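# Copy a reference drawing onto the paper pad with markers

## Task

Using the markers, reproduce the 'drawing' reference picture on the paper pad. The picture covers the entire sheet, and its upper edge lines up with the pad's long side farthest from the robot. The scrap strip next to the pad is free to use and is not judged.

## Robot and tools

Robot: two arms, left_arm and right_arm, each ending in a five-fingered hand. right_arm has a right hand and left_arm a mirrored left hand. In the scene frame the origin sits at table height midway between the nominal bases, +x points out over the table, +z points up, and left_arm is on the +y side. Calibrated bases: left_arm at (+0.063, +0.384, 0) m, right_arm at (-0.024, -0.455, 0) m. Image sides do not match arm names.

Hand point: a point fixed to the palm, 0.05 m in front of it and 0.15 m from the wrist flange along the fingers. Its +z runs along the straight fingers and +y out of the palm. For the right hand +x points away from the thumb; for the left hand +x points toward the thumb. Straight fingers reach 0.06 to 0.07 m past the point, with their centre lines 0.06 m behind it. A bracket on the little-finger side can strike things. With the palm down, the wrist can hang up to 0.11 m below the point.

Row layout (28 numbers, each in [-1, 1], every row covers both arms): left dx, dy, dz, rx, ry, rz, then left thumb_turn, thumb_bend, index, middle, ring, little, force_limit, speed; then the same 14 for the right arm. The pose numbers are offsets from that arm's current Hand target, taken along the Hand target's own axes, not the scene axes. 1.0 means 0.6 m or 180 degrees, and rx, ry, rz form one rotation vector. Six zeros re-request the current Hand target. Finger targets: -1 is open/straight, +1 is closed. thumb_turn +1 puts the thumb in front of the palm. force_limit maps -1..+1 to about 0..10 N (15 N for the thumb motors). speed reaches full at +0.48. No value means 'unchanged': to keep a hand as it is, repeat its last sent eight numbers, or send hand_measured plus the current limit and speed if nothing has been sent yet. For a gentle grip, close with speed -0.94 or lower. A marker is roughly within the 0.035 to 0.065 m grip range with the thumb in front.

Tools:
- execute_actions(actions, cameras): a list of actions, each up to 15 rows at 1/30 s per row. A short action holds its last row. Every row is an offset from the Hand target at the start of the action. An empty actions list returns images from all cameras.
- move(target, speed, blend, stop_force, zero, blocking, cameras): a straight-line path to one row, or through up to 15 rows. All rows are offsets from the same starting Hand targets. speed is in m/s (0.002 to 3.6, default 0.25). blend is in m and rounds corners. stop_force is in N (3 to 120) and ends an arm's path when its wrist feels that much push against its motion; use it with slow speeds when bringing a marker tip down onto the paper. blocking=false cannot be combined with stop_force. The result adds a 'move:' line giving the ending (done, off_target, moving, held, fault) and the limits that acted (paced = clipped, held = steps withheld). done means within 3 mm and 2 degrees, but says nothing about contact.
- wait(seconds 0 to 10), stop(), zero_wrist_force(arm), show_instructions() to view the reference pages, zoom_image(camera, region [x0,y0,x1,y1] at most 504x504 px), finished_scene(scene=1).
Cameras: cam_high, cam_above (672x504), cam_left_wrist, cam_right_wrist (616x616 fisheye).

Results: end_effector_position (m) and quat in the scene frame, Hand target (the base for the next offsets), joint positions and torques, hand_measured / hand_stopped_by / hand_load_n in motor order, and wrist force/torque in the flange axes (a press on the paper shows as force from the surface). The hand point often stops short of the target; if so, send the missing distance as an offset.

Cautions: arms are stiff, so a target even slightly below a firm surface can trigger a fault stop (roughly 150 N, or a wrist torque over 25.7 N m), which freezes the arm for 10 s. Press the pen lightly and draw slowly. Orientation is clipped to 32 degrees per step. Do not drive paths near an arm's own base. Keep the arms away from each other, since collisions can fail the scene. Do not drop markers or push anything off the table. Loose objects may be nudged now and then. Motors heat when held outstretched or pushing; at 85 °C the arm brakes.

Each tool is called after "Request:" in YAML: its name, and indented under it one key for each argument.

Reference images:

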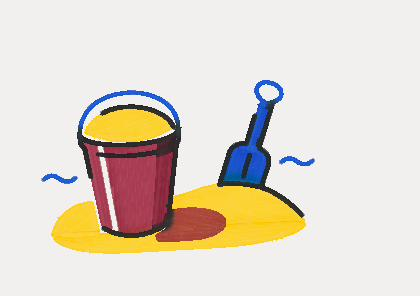

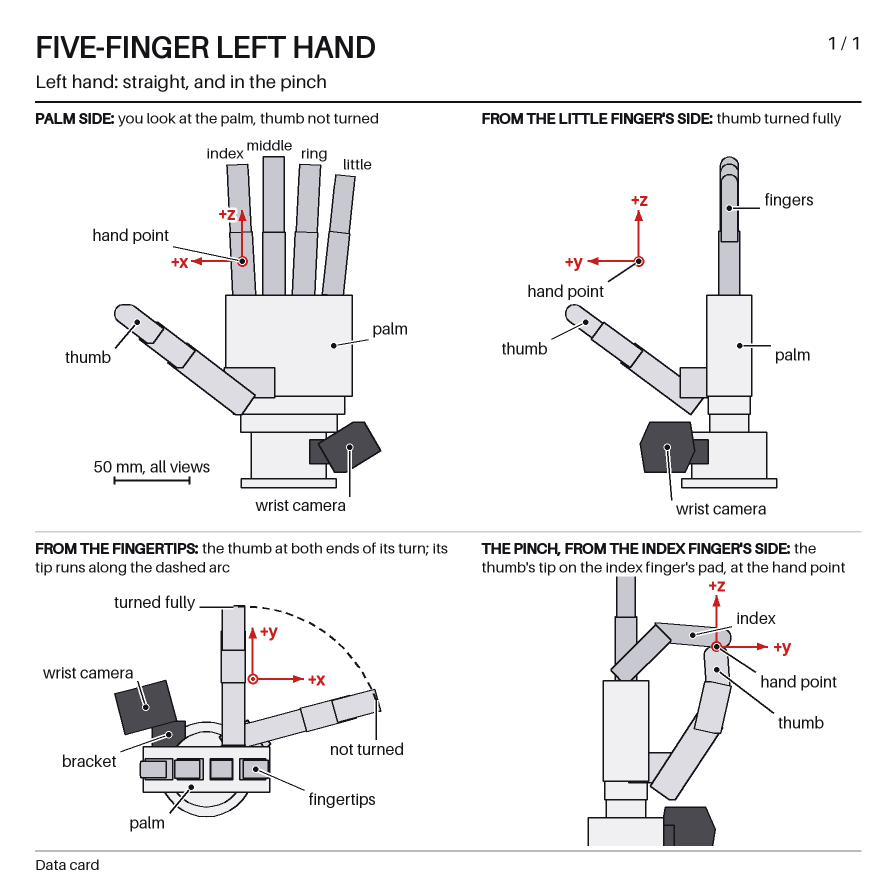

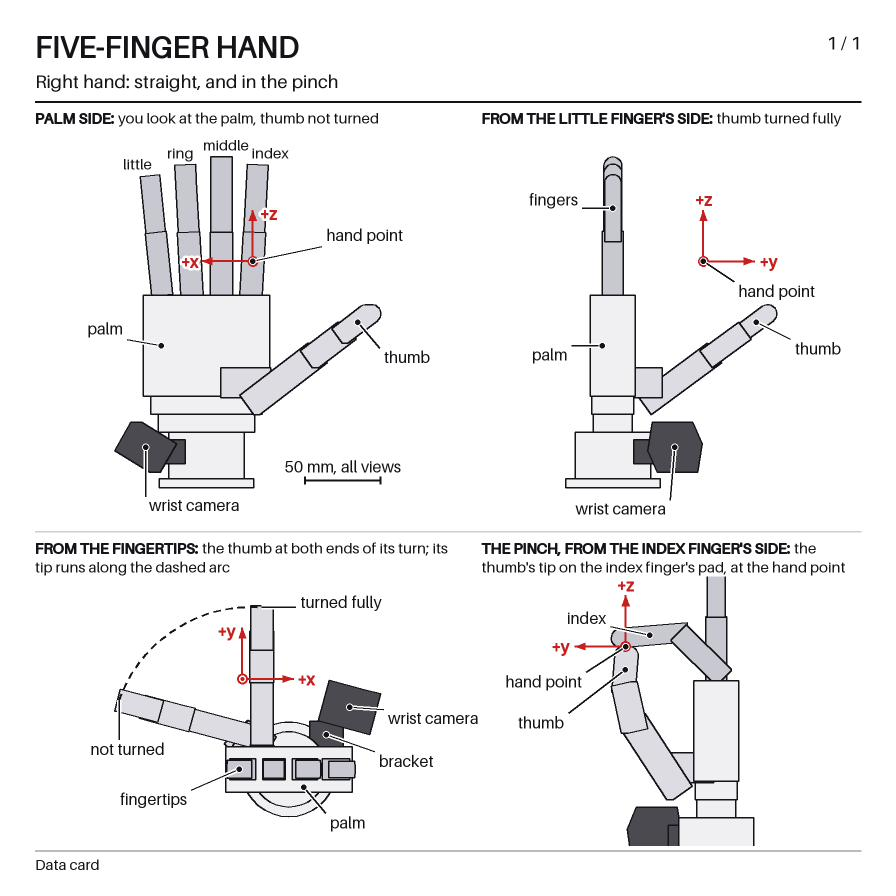

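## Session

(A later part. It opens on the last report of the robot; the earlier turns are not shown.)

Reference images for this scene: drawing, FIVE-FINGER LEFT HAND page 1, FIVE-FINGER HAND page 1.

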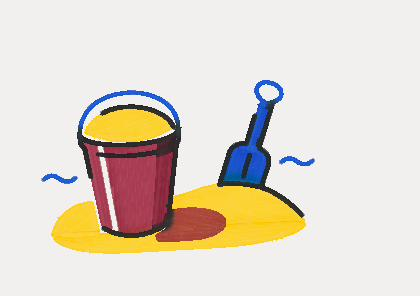

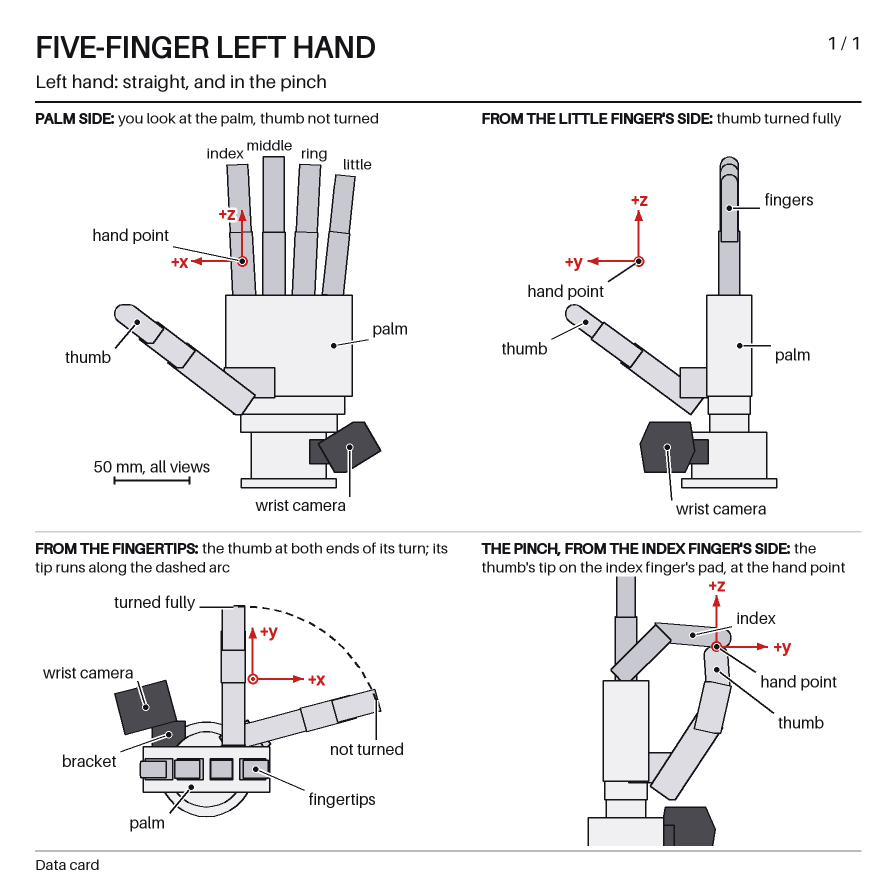

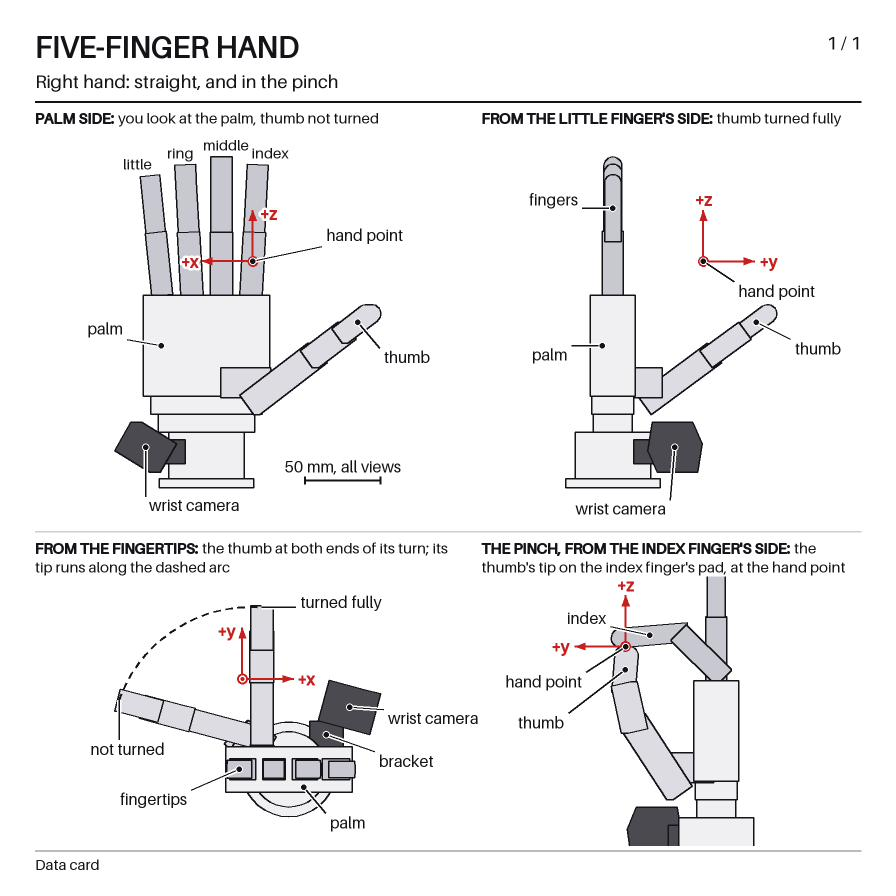

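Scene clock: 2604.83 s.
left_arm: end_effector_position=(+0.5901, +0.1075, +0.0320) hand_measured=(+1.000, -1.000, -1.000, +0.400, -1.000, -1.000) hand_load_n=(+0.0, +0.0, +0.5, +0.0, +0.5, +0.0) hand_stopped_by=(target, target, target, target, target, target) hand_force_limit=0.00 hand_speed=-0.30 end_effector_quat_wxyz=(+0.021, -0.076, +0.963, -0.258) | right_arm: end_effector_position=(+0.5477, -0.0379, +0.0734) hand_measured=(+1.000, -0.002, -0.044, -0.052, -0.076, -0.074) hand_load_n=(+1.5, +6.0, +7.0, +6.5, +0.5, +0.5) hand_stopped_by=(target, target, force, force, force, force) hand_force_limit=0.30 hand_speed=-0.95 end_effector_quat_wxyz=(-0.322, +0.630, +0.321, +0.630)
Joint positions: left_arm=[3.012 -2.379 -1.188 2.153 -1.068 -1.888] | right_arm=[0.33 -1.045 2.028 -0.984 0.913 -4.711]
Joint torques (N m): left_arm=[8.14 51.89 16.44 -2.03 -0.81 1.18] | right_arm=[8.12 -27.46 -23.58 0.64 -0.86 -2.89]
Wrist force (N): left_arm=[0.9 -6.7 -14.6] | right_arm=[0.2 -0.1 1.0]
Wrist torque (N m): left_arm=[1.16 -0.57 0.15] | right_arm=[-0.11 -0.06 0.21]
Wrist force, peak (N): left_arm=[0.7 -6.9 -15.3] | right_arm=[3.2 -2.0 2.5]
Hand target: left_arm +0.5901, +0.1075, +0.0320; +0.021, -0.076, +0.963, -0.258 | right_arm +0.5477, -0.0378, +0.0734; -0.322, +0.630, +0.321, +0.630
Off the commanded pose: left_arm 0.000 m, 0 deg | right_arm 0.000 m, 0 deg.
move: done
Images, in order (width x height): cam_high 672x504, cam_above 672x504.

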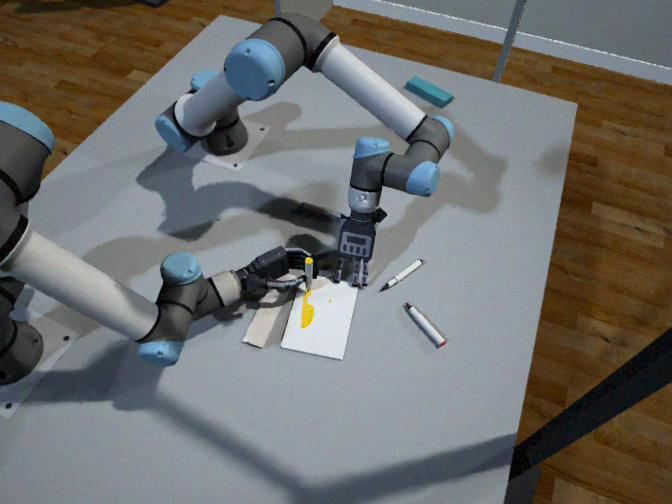

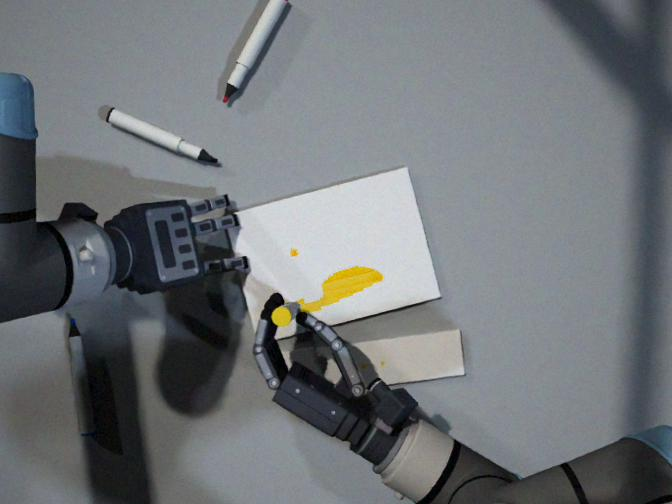

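Request:
move:
  target:
    - [0,0,0,0,0,0, 1,-1,-1,0.4,-1,-1, 0, -0.3, -0.00797,0,0,0,0,0, 1,0,0.33,0.33,0.3,0.3, 0.3, -0.95]
    - [0,0,0,0,0,0, 1,-1,-1,0.4,-1,-1, 0, -0.3, -0.00797,-0.0286,0.0298,0,0,0, 1,0,0.33,0.33,0.3,0.3, 0.3, -0.95]
    - [0,0,0,0,0,0, 1,-1,-1,0.4,-1,-1, 0, -0.3, -0.00797,-0.0005,0.0062,0,0,0, 1,0,0.33,0.33,0.3,0.3, 0.3, -0.95]
    - [0,0,0,0,0,0, 1,-1,-1,0.4,-1,-1, 0, -0.3, -0.00797,-0.0254,0.0326,0,0,0, 1,0,0.33,0.33,0.3,0.3, 0.3, -0.95]
    - [0,0,0,0,0,0, 1,-1,-1,0.4,-1,-1, 0, -0.3, -0.00797,0.0015,0.0101,0,0,0, 1,0,0.33,0.33,0.3,0.3, 0.3, -0.95]
    - [0,0,0,0,0,0, 1,-1,-1,0.4,-1,-1, 0, -0.3, -0.00797,-0.0211,0.0342,0,0,0, 1,0,0.33,0.33,0.3,0.3, 0.3, -0.95]
    - [0,0,0,0,0,0, 1,-1,-1,0.4,-1,-1, 0, -0.3, -0.00797,0.0037,0.0137,0,0,0, 1,0,0.33,0.33,0.3,0.3, 0.3, -0.95]
    - [0,0,0,0,0,0, 1,-1,-1,0.4,-1,-1, 0, -0.3, -0.00797,-0.0164,0.0355,0,0,0, 1,0,0.33,0.33,0.3,0.3, 0.3, -0.95]
    - [0,0,0,0,0,0, 1,-1,-1,0.4,-1,-1, 0, -0.3, -0.00797,0.0060,0.0173,0,0,0, 1,0,0.33,0.33,0.3,0.3, 0.3, -0.95]
    - [0,0,0,0,0,0, 1,-1,-1,0.4,-1,-1, 0, -0.3, -0.00797,-0.0111,0.0362,0,0,0, 1,0,0.33,0.33,0.3,0.3, 0.3, -0.95]
    - [0,0,0,0,0,0, 1,-1,-1,0.4,-1,-1, 0, -0.3, -0.00797,0.0082,0.0209,0,0,0, 1,0,0.33,0.33,0.3,0.3, 0.3, -0.95]
    - [0,0,0,0,0,0, 1,-1,-1,0.4,-1,-1, 0, -0.3, -0.00797,-0.0037,0.0350,0,0,0, 1,0,0.33,0.33,0.3,0.3, 0.3, -0.95]
    - [0,0,0,0,0,0, 1,-1,-1,0.4,-1,-1, 0, -0.3, -0.00797,0.0108,0.0242,0,0,0, 1,0,0.33,0.33,0.3,0.3, 0.3, -0.95]
    - [0,0,0,0,0,0, 1,-1,-1,0.4,-1,-1, 0, -0.3, -0.00797,0.0062,0.0308,0,0,0, 1,0,0.33,0.33,0.3,0.3, 0.3, -0.95]
    - [0,0,0,0,0,0, 1,-1,-1,0.4,-1,-1, 0, -0.3, 0,0.0062,0.0308,0,0,0, 1,0,0.33,0.33,0.3,0.3, 0.3, -0.95]
  speed: [0.03,0.07,0.07,0.07,0.07,0.07,0.07,0.07,0.07,0.07,0.07,0.07,0.07,0.07,0.05]
  cameras: ["cam_high", "cam_above"]

Request:
zoom_image:
  camera: "cam_high"
  region: [260, 250, 370, 360]

Scene clock: 2644.00 s.
left_arm: end_effector_position=(+0.5901, +0.1075, +0.0320) hand_measured=(+1.000, -1.000, -1.000, +0.400, -1.000, -1.000) hand_load_n=(+0.5, +0.0, +0.5, +0.0, +0.5, +0.0) hand_stopped_by=(target, target, target, target, target, target) hand_force_limit=0.00 hand_speed=-0.30 end_effector_quat_wxyz=(+0.021, -0.076, +0.963, -0.258) | right_arm: end_effector_position=(+0.5615, -0.0250, +0.0734) hand_measured=(+1.000, -0.002, -0.044, -0.052, -0.076, -0.074) hand_load_n=(+1.5, +6.0, +7.0, +6.5, +0.0, +0.5) hand_stopped_by=(target, target, force, force, force, force) hand_force_limit=0.30 hand_speed=-0.95 end_effector_quat_wxyz=(-0.322, +0.630, +0.321, +0.630) end_effector_velocity=(+0.001, -0.001, -0.001) end_effector_angular_velocity=(+0.001, -0.002, -0.001)
Joint positions: left_arm=[3.012 -2.379 -1.188 2.153 -1.068 -1.888] | right_arm=[0.349 -1.017 1.971 -0.956 0.932 -4.711]
Joint velocities: left_arm=[within noise] | right_arm=[-0.002 0.004 0 -0.006 0 0]
Joint torques (N m): left_arm=[8.19 51.94 16.01 -1.94 -1 1.44] | right_arm=[-7.38 -27.46 -23.75 -4.44 -2.79 1.03]
Wrist force (N): left_arm=[0.9 -6.8 -14.7] | right_arm=[0.1 -0.3 1.0]
Wrist torque (N m): left_arm=[1.15 -0.59 0.16] | right_arm=[-0.11 -0.06 0.23]
Wrist force, peak (N): left_arm=[0.7 -7.0 -15.3] | right_arm=[3.8 -1.9 2.1]
Hand target: left_arm +0.5901, +0.1075, +0.0320; +0.021, -0.076, +0.963, -0.258 | right_arm +0.5615, -0.0250, +0.0734; -0.322, +0.630, +0.321, +0.630
Off the commanded pose: left_arm 0.000 m, 0 deg | right_arm 0.000 m, 0 deg.
move: done
Images, in order (width x height): cam_high 672x504, cam_above 672x504.

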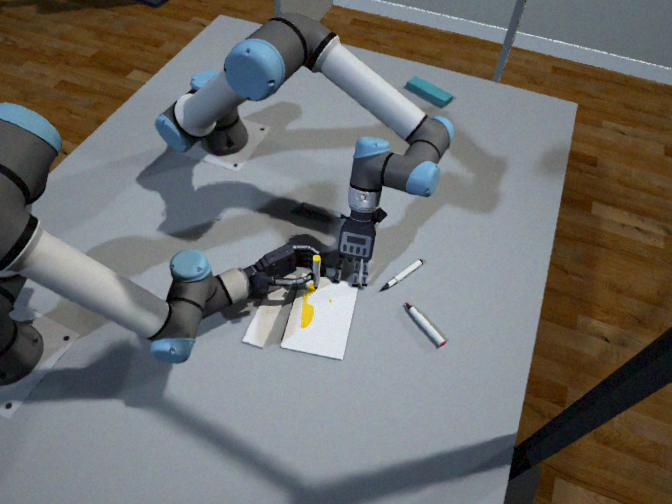

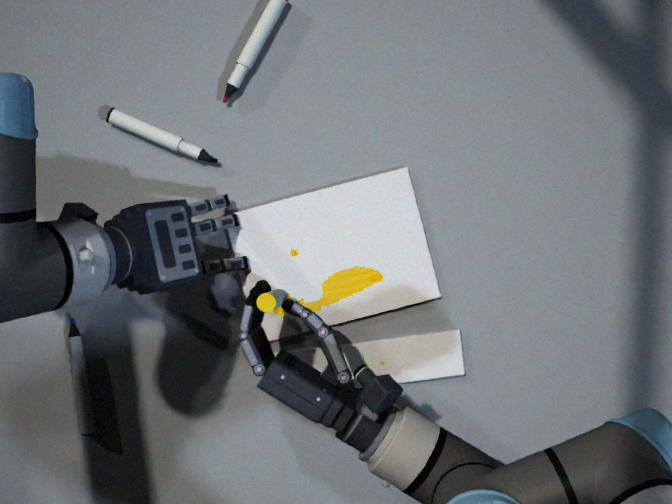

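Scaled by 4.582.

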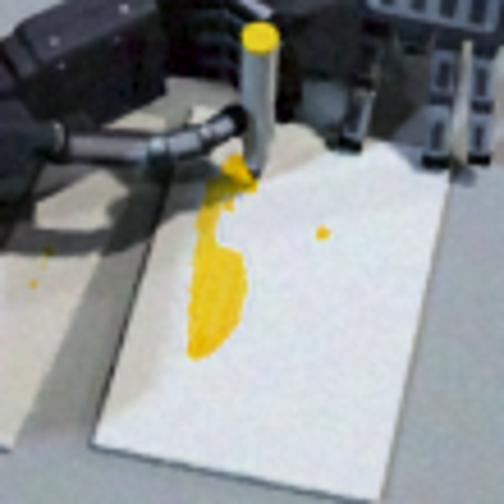

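Request:
move:
  target:
    - [0,0,0,0,0,0, 1,-1,-1,0.4,-1,-1, 0, -0.3, 0,0.0058,-0.0048,0,0,0, 1,0,0.33,0.33,0.3,0.3, 0.3, -0.95]
    - [0,0,0,0,0,0, 1,-1,-1,0.4,-1,-1, 0, -0.3, -0.00797,0.0058,-0.0048,0,0,0, 1,0,0.33,0.33,0.3,0.3, 0.3, -0.95]
    - [0,0,0,0,0,0, 1,-1,-1,0.4,-1,-1, 0, -0.3, -0.00797,-0.0033,0.0014,0,0,0, 1,0,0.33,0.33,0.3,0.3, 0.3, -0.95]
    - [0,0,0,0,0,0, 1,-1,-1,0.4,-1,-1, 0, -0.3, -0.00797,-0.0131,0.0043,0,0,0, 1,0,0.33,0.33,0.3,0.3, 0.3, -0.95]
    - [0,0,0,0,0,0, 1,-1,-1,0.4,-1,-1, 0, -0.3, -0.00797,-0.0240,0.0043,0,0,0, 1,0,0.33,0.33,0.3,0.3, 0.3, -0.95]
    - [0,0,0,0,0,0, 1,-1,-1,0.4,-1,-1, 0, -0.3, -0.00797,-0.0326,0.0009,0,0,0, 1,0,0.33,0.33,0.3,0.3, 0.3, -0.95]
    - [0,0,0,0,0,0, 1,-1,-1,0.4,-1,-1, 0, -0.3, -0.00797,-0.0366,-0.0027,0,0,0, 1,0,0.33,0.33,0.3,0.3, 0.3, -0.95]
    - [0,0,0,0,0,0, 1,-1,-1,0.4,-1,-1, 0, -0.3, -0.00797,-0.0365,-0.0083,0,0,0, 1,0,0.33,0.33,0.3,0.3, 0.3, -0.95]
    - [0,0,0,0,0,0, 1,-1,-1,0.4,-1,-1, 0, -0.3, -0.00797,-0.0310,-0.0171,0,0,0, 1,0,0.33,0.33,0.3,0.3, 0.3, -0.95]
    - [0,0,0,0,0,0, 1,-1,-1,0.4,-1,-1, 0, -0.3, -0.00797,-0.0211,-0.0297,0,0,0, 1,0,0.33,0.33,0.3,0.3, 0.3, -0.95]
    - [0,0,0,0,0,0, 1,-1,-1,0.4,-1,-1, 0, -0.3, -0.00797,-0.0098,-0.0420,0,0,0, 1,0,0.33,0.33,0.3,0.3, 0.3, -0.95]
    - [0,0,0,0,0,0, 1,-1,-1,0.4,-1,-1, 0, -0.3, -0.00797,0.0021,-0.0537,0,0,0, 1,0,0.33,0.33,0.3,0.3, 0.3, -0.95]
    - [0,0,0,0,0,0, 1,-1,-1,0.4,-1,-1, 0, -0.3, -0.00797,0.0208,-0.0703,0,0,0, 1,0,0.33,0.33,0.3,0.3, 0.3, -0.95]
    - [0,0,0,0,0,0, 1,-1,-1,0.4,-1,-1, 0, -0.3, -0.00797,0.0401,-0.0862,0,0,0, 1,0,0.33,0.33,0.3,0.3, 0.3, -0.95]
    - [0,0,0,0,0,0, 1,-1,-1,0.4,-1,-1, 0, -0.3, 0,0.0401,-0.0862,0,0,0, 1,0,0.33,0.33,0.3,0.3, 0.3, -0.95]
  speed: [0.1,0.03,0.05,0.05,0.05,0.05,0.05,0.05,0.05,0.05,0.05,0.05,0.05,0.05,0.05]
  blend: [0,0,0.002,0.002,0.002,0.002,0.002,0.002,0.002,0.002,0.002,0.002,0.002,0,0]

Request:
move:
  target:
    - [0,0,0,0,0,0, 1,-1,-1,0.4,-1,-1, 0, -0.3, -0.00797,0,0,0,0,0, 1,0,0.33,0.33,0.3,0.3, 0.3, -0.95]
    - [0,0,0,0,0,0, 1,-1,-1,0.4,-1,-1, 0, -0.3, -0.00797,0.0202,-0.0150,0,0,0, 1,0,0.33,0.33,0.3,0.3, 0.3, -0.95]
    - [0,0,0,0,0,0, 1,-1,-1,0.4,-1,-1, 0, -0.3, -0.00797,0.0415,-0.0288,0,0,0, 1,0,0.33,0.33,0.3,0.3, 0.3, -0.95]
    - [0,0,0,0,0,0, 1,-1,-1,0.4,-1,-1, 0, -0.3, -0.00797,0.0725,-0.0470,0,0,0, 1,0,0.33,0.33,0.3,0.3, 0.3, -0.95]
    - [0,0,0,0,0,0, 1,-1,-1,0.4,-1,-1, 0, -0.3, -0.00797,0.0798,-0.0502,0,0,0, 1,0,0.33,0.33,0.3,0.3, 0.3, -0.95]
    - [0,0,0,0,0,0, 1,-1,-1,0.4,-1,-1, 0, -0.3, -0.00797,0.0829,-0.0491,0,0,0, 1,0,0.33,0.33,0.3,0.3, 0.3, -0.95]
    - [0,0,0,0,0,0, 1,-1,-1,0.4,-1,-1, 0, -0.3, -0.00797,0.0855,-0.0442,0,0,0, 1,0,0.33,0.33,0.3,0.3, 0.3, -0.95]
    - [0,0,0,0,0,0, 1,-1,-1,0.4,-1,-1, 0, -0.3, -0.00797,0.0862,-0.0379,0,0,0, 1,0,0.33,0.33,0.3,0.3, 0.3, -0.95]
    - [0,0,0,0,0,0, 1,-1,-1,0.4,-1,-1, 0, -0.3, -0.00797,0.0844,-0.0277,0,0,0, 1,0,0.33,0.33,0.3,0.3, 0.3, -0.95]
    - [0,0,0,0,0,0, 1,-1,-1,0.4,-1,-1, 0, -0.3, -0.00797,0.0813,-0.0158,0,0,0, 1,0,0.33,0.33,0.3,0.3, 0.3, -0.95]
    - [0,0,0,0,0,0, 1,-1,-1,0.4,-1,-1, 0, -0.3, -0.00797,0.0766,-0.0056,0,0,0, 1,0,0.33,0.33,0.3,0.3, 0.3, -0.95]
    - [0,0,0,0,0,0, 1,-1,-1,0.4,-1,-1, 0, -0.3, -0.00797,0.0538,0.0182,0,0,0, 1,0,0.33,0.33,0.3,0.3, 0.3, -0.95]
    - [0,0,0,0,0,0, 1,-1,-1,0.4,-1,-1, 0, -0.3, -0.00797,0.0423,0.0255,0,0,0, 1,0,0.33,0.33,0.3,0.3, 0.3, -0.95]
    - [0,0,0,0,0,0, 1,-1,-1,0.4,-1,-1, 0, -0.3, -0.00797,0.0197,0.0367,0,0,0, 1,0,0.33,0.33,0.3,0.3, 0.3, -0.95]
    - [0,0,0,0,0,0, 1,-1,-1,0.4,-1,-1, 0, -0.3, 0,0.0197,0.0367,0,0,0, 1,0,0.33,0.33,0.3,0.3, 0.3, -0.95]
  speed: [0.03,0.05,0.05,0.05,0.05,0.05,0.05,0.05,0.05,0.05,0.05,0.05,0.05,0.05,0.05]
  blend: [0,0.002,0.002,0.002,0.002,0.002,0.002,0.002,0.002,0.002,0.002,0.002,0.002,0,0]
  cameras: ["cam_high", "cam_above"]

Request:
zoom_image:
  camera: "cam_high"
  region: [260, 250, 370, 360]

Request:
zoom_image:
  camera: "cam_above"
  region: [220, 160, 460, 360]

Scene clock: 2720.70 s.
left_arm: end_effector_position=(+0.5901, +0.1075, +0.0320) hand_measured=(+1.000, -1.000, -1.000, +0.400, -1.000, -1.000) hand_load_n=(+0.5, +0.0, +0.5, +0.0, +0.5, +0.0) hand_stopped_by=(target, target, target, target, target, target) hand_force_limit=0.00 hand_speed=-0.30 end_effector_quat_wxyz=(+0.021, -0.076, +0.963, -0.258) | right_arm: end_effector_position=(+0.5506, -0.0811, +0.0734) hand_measured=(+1.000, -0.002, -0.044, -0.052, -0.076, -0.074) hand_load_n=(+1.5, +6.0, +7.5, +6.5, +0.0, +1.0) hand_stopped_by=(target, target, force, force, force, force) hand_force_limit=0.30 hand_speed=-0.95 end_effector_quat_wxyz=(-0.322, +0.630, +0.321, +0.630) end_effector_velocity=(+0.000, +0.000, +0.000) end_effector_angular_velocity=(+0.001, -0.004, +0.000)
Joint positions: left_arm=[3.012 -2.379 -1.188 2.153 -1.068 -1.888] | right_arm=[0.229 -1.075 2.087 -1.013 0.812 -4.711]
Joint velocities: left_arm=[within noise] | right_arm=[0.001 0.002 0 -0.006 0.002 0]
Joint torques (N m): left_arm=[7.37 52.65 16.14 -2.01 -1.36 1.44] | right_arm=[8.11 -26.47 -21.51 -3.93 2.96 1.05]
Wrist force (N): left_arm=[0.7 -6.8 -15.0] | right_arm=[0.0 0.0 1.1]
Wrist torque (N m): left_arm=[1.18 -0.56 0.15] | right_arm=[-0.10 -0.01 0.17]
Wrist force, peak (N): left_arm=[0.5 -7.0 -15.2] | right_arm=[3.4 1.1 1.2]
Hand target: left_arm +0.5901, +0.1075, +0.0320; +0.021, -0.076, +0.963, -0.258 | right_arm +0.5507, -0.0810, +0.0733; -0.322, +0.630, +0.321, +0.630
Off the commanded pose: left_arm 0.000 m, 0 deg | right_arm 0.000 m, 0 deg.
move: done; blend cut to 0.0016 m at target 6, 0.0016 m at target 7, 0.0017 m at target 8

Scene clock: 2724.43 s.
left_arm: end_effector_position=(+0.5901, +0.1075, +0.0320) hand_measured=(+1.000, -1.000, -1.000, +0.400, -1.000, -1.000) hand_load_n=(+0.0, +0.0, +0.5, +0.0, +0.5, +0.0) hand_stopped_by=(target, target, target, target, target, target) hand_force_limit=0.00 hand_speed=-0.30 end_effector_quat_wxyz=(+0.021, -0.076, +0.963, -0.258) | right_arm: end_effector_position=(+0.5731, -0.0701, +0.0734) hand_measured=(+1.000, -0.002, -0.044, -0.052, -0.076, -0.074) hand_load_n=(+2.0, +6.5, +7.0, +6.5, +0.0, +0.5) hand_stopped_by=(target, target, force, force, force, force) hand_force_limit=0.30 hand_speed=-0.95 end_effector_quat_wxyz=(-0.322, +0.630, +0.321, +0.630) end_effector_velocity=(+0.000, +0.001, +0.000) end_effector_angular_velocity=(+0.001, -0.003, +0.002)
Joint positions: left_arm=[3.012 -2.379 -1.188 2.153 -1.068 -1.888] | right_arm=[0.244 -1.037 2.012 -0.976 0.827 -4.711]
Joint velocities: left_arm=[within noise] | right_arm=[0.002 0.002 0 -0.006 0 0]
Joint torques (N m): left_arm=[7.49 52.24 15.03 -1.92 -1.39 1.47] | right_arm=[-7.28 -30.82 -20.93 -3.54 -2.84 -2.27]
Wrist force (N): left_arm=[0.8 -7.0 -14.7] | right_arm=[0.1 -0.5 0.8]
Wrist torque (N m): left_arm=[1.13 -0.57 0.17] | right_arm=[-0.15 -0.04 0.16]
Wrist force, peak (N): left_arm=[0.9 -7.3 -14.9] | right_arm=[3.0 -1.3 2.3]
Hand target: left_arm +0.5901, +0.1075, +0.0320; +0.021, -0.076, +0.963, -0.258 | right_arm +0.5732, -0.0701, +0.0734; -0.322, +0.630, +0.321, +0.630
Off the commanded pose: left_arm 0.000 m, 0 deg | right_arm 0.000 m, 0 deg.
move: done; blend cut to 0.001 m at target 5, 0.001 m at target 6, 0.0017 m at target 7, 0.0019 m at target 8
Images, in order (width x height): cam_high 672x504, cam_above 672x504.

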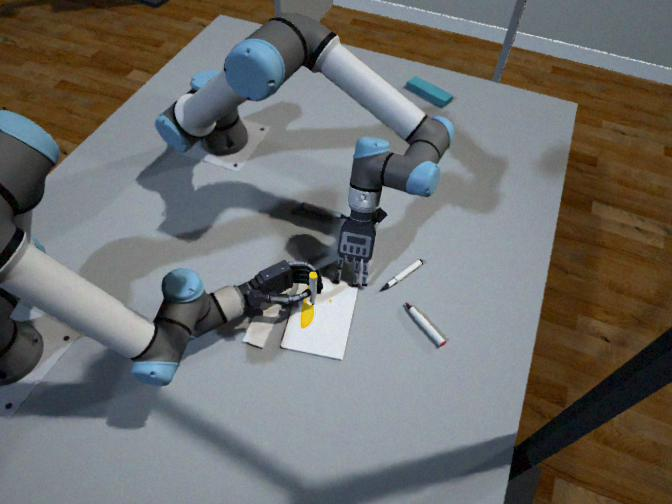

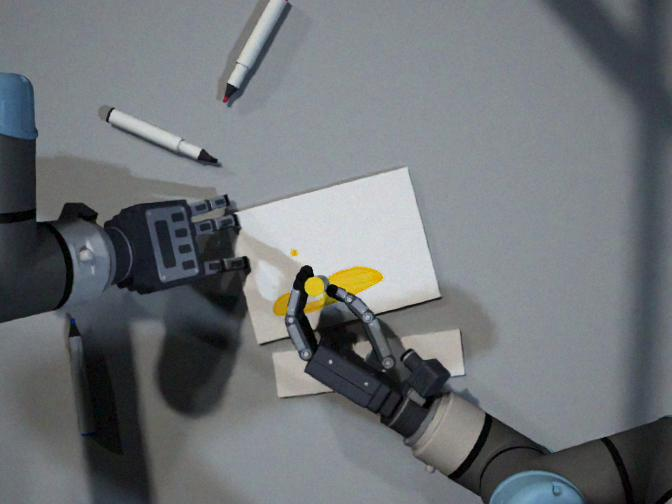

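Scaled by 4.582.

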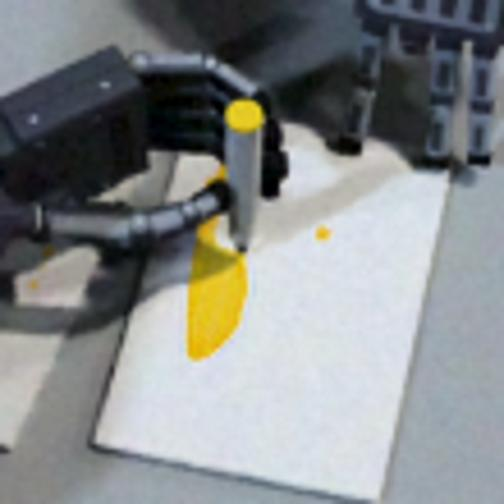

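Scaled by 2.100.

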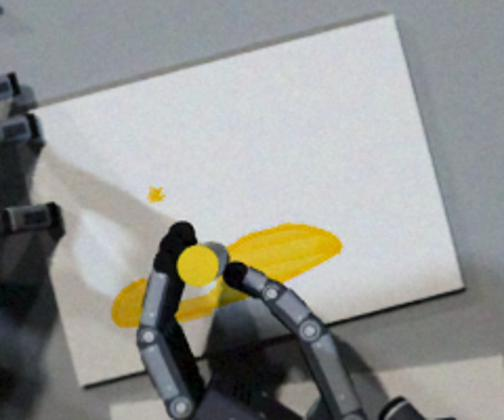

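Request:
move:
  target:
    - [0,0,0,0,0,0, 1,-1,-1,0.4,-1,-1, 0, -0.3, 0,-0.0184,0.0838,0,0,0, 1,0,0.33,0.33,0.3,0.3, 0.3, -0.95]
    - [0,0,0,0,0,0, 1,-1,-1,0.4,-1,-1, 0, -0.3, -0.0078,-0.0184,0.0838,0,0,0, 1,0,0.33,0.33,0.3,0.3, 0.3, -0.95]
    - [0,0,0,0,0,0, 1,-1,-1,0.4,-1,-1, 0, -0.3, -0.0078,0.0186,0.0489,0,0,0, 1,0,0.33,0.33,0.3,0.3, 0.3, -0.95]
    - [0,0,0,0,0,0, 1,-1,-1,0.4,-1,-1, 0, -0.3, -0.0078,-0.0200,0.0881,0,0,0, 1,0,0.33,0.33,0.3,0.3, 0.3, -0.95]
    - [0,0,0,0,0,0, 1,-1,-1,0.4,-1,-1, 0, -0.3, -0.0078,0.0305,0.0434,0,0,0, 1,0,0.33,0.33,0.3,0.3, 0.3, -0.95]
    - [0,0,0,0,0,0, 1,-1,-1,0.4,-1,-1, 0, -0.3, -0.0078,-0.0178,0.0917,0,0,0, 1,0,0.33,0.33,0.3,0.3, 0.3, -0.95]
    - [0,0,0,0,0,0, 1,-1,-1,0.4,-1,-1, 0, -0.3, -0.0078,0.0367,0.0432,0,0,0, 1,0,0.33,0.33,0.3,0.3, 0.3, -0.95]
    - [0,0,0,0,0,0, 1,-1,-1,0.4,-1,-1, 0, -0.3, -0.0078,-0.0140,0.0939,0,0,0, 1,0,0.33,0.33,0.3,0.3, 0.3, -0.95]
    - [0,0,0,0,0,0, 1,-1,-1,0.4,-1,-1, 0, -0.3, -0.0078,0.0381,0.0477,0,0,0, 1,0,0.33,0.33,0.3,0.3, 0.3, -0.95]
    - [0,0,0,0,0,0, 1,-1,-1,0.4,-1,-1, 0, -0.3, 0,0.0381,0.0477,0,0,0, 1,0,0.33,0.33,0.3,0.3, 0.3, -0.95]
  speed: [0.15,0.03,0.075,0.075,0.075,0.075,0.075,0.075,0.075,0.05]
  cameras: ["cam_high", "cam_above"]

Request:
zoom_image:
  camera: "cam_high"
  region: [260, 250, 370, 360]

Scene clock: 2780.23 s.
left_arm: end_effector_position=(+0.5901, +0.1075, +0.0320) hand_measured=(+1.000, -1.000, -1.000, +0.400, -1.000, -1.000) hand_load_n=(+0.0, +0.0, +0.5, +0.0, +1.0, +0.0) hand_stopped_by=(target, target, target, target, target, target) hand_force_limit=0.00 hand_speed=-0.30 end_effector_quat_wxyz=(+0.021, -0.076, +0.963, -0.258) | right_arm: end_effector_position=(+0.6084, -0.0604, +0.0734) hand_measured=(+1.000, -0.002, -0.044, -0.052, -0.076, -0.074) hand_load_n=(+1.5, +6.5, +7.0, +6.5, +0.0, +1.0) hand_stopped_by=(target, target, force, force, force, force) hand_force_limit=0.30 hand_speed=-0.95 end_effector_quat_wxyz=(-0.322, +0.630, +0.321, +0.630) end_effector_velocity=(+0.000, +0.001, -0.001) end_effector_angular_velocity=(+0.001, -0.002, +0.001)
Joint positions: left_arm=[3.012 -2.379 -1.188 2.153 -1.068 -1.888] | right_arm=[0.25 -0.982 1.902 -0.921 0.832 -4.711]
Joint velocities: left_arm=[within noise] | right_arm=[0.001 0.003 0 -0.005 0.001 0]
Joint torques (N m): left_arm=[6.83 51.95 15.74 -1.94 -1.47 1.35] | right_arm=[4.95 -31.04 -23.26 -3.62 2.56 1.83]
Wrist force (N): left_arm=[0.7 -6.4 -14.8] | right_arm=[-0.2 0.0 1.0]
Wrist torque (N m): left_arm=[1.22 -0.55 0.13] | right_arm=[-0.12 0.00 0.19]
Wrist force, peak (N): left_arm=[0.4 -7.0 -15.1] | right_arm=[4.1 -1.4 2.6]
Hand target: left_arm +0.5901, +0.1075, +0.0320; +0.021, -0.076, +0.963, -0.258 | right_arm +0.6085, -0.0604, +0.0734; -0.322, +0.630, +0.321, +0.630
Off the commanded pose: left_arm 0.000 m, 0 deg | right_arm 0.000 m, 0 deg.
move: done
Images, in order (width x height): cam_high 672x504, cam_above 672x504.

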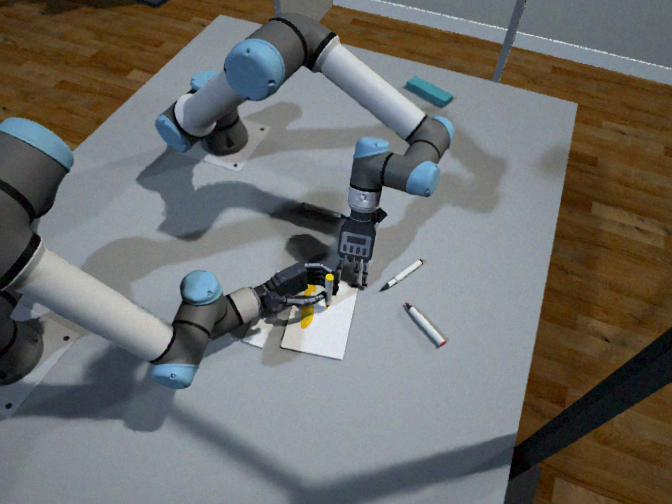

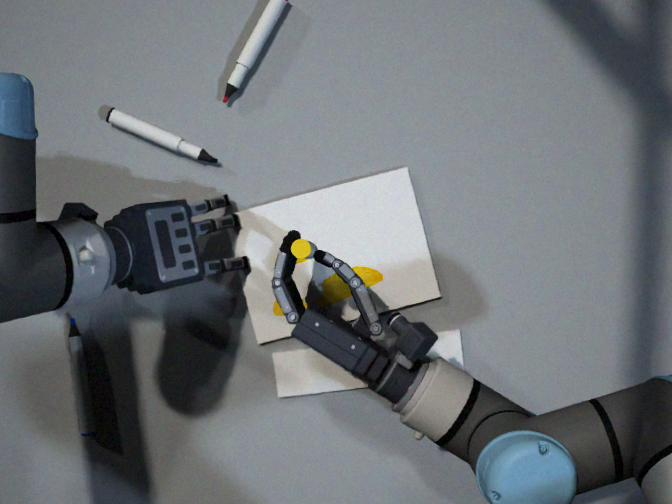

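Scaled by 4.582.

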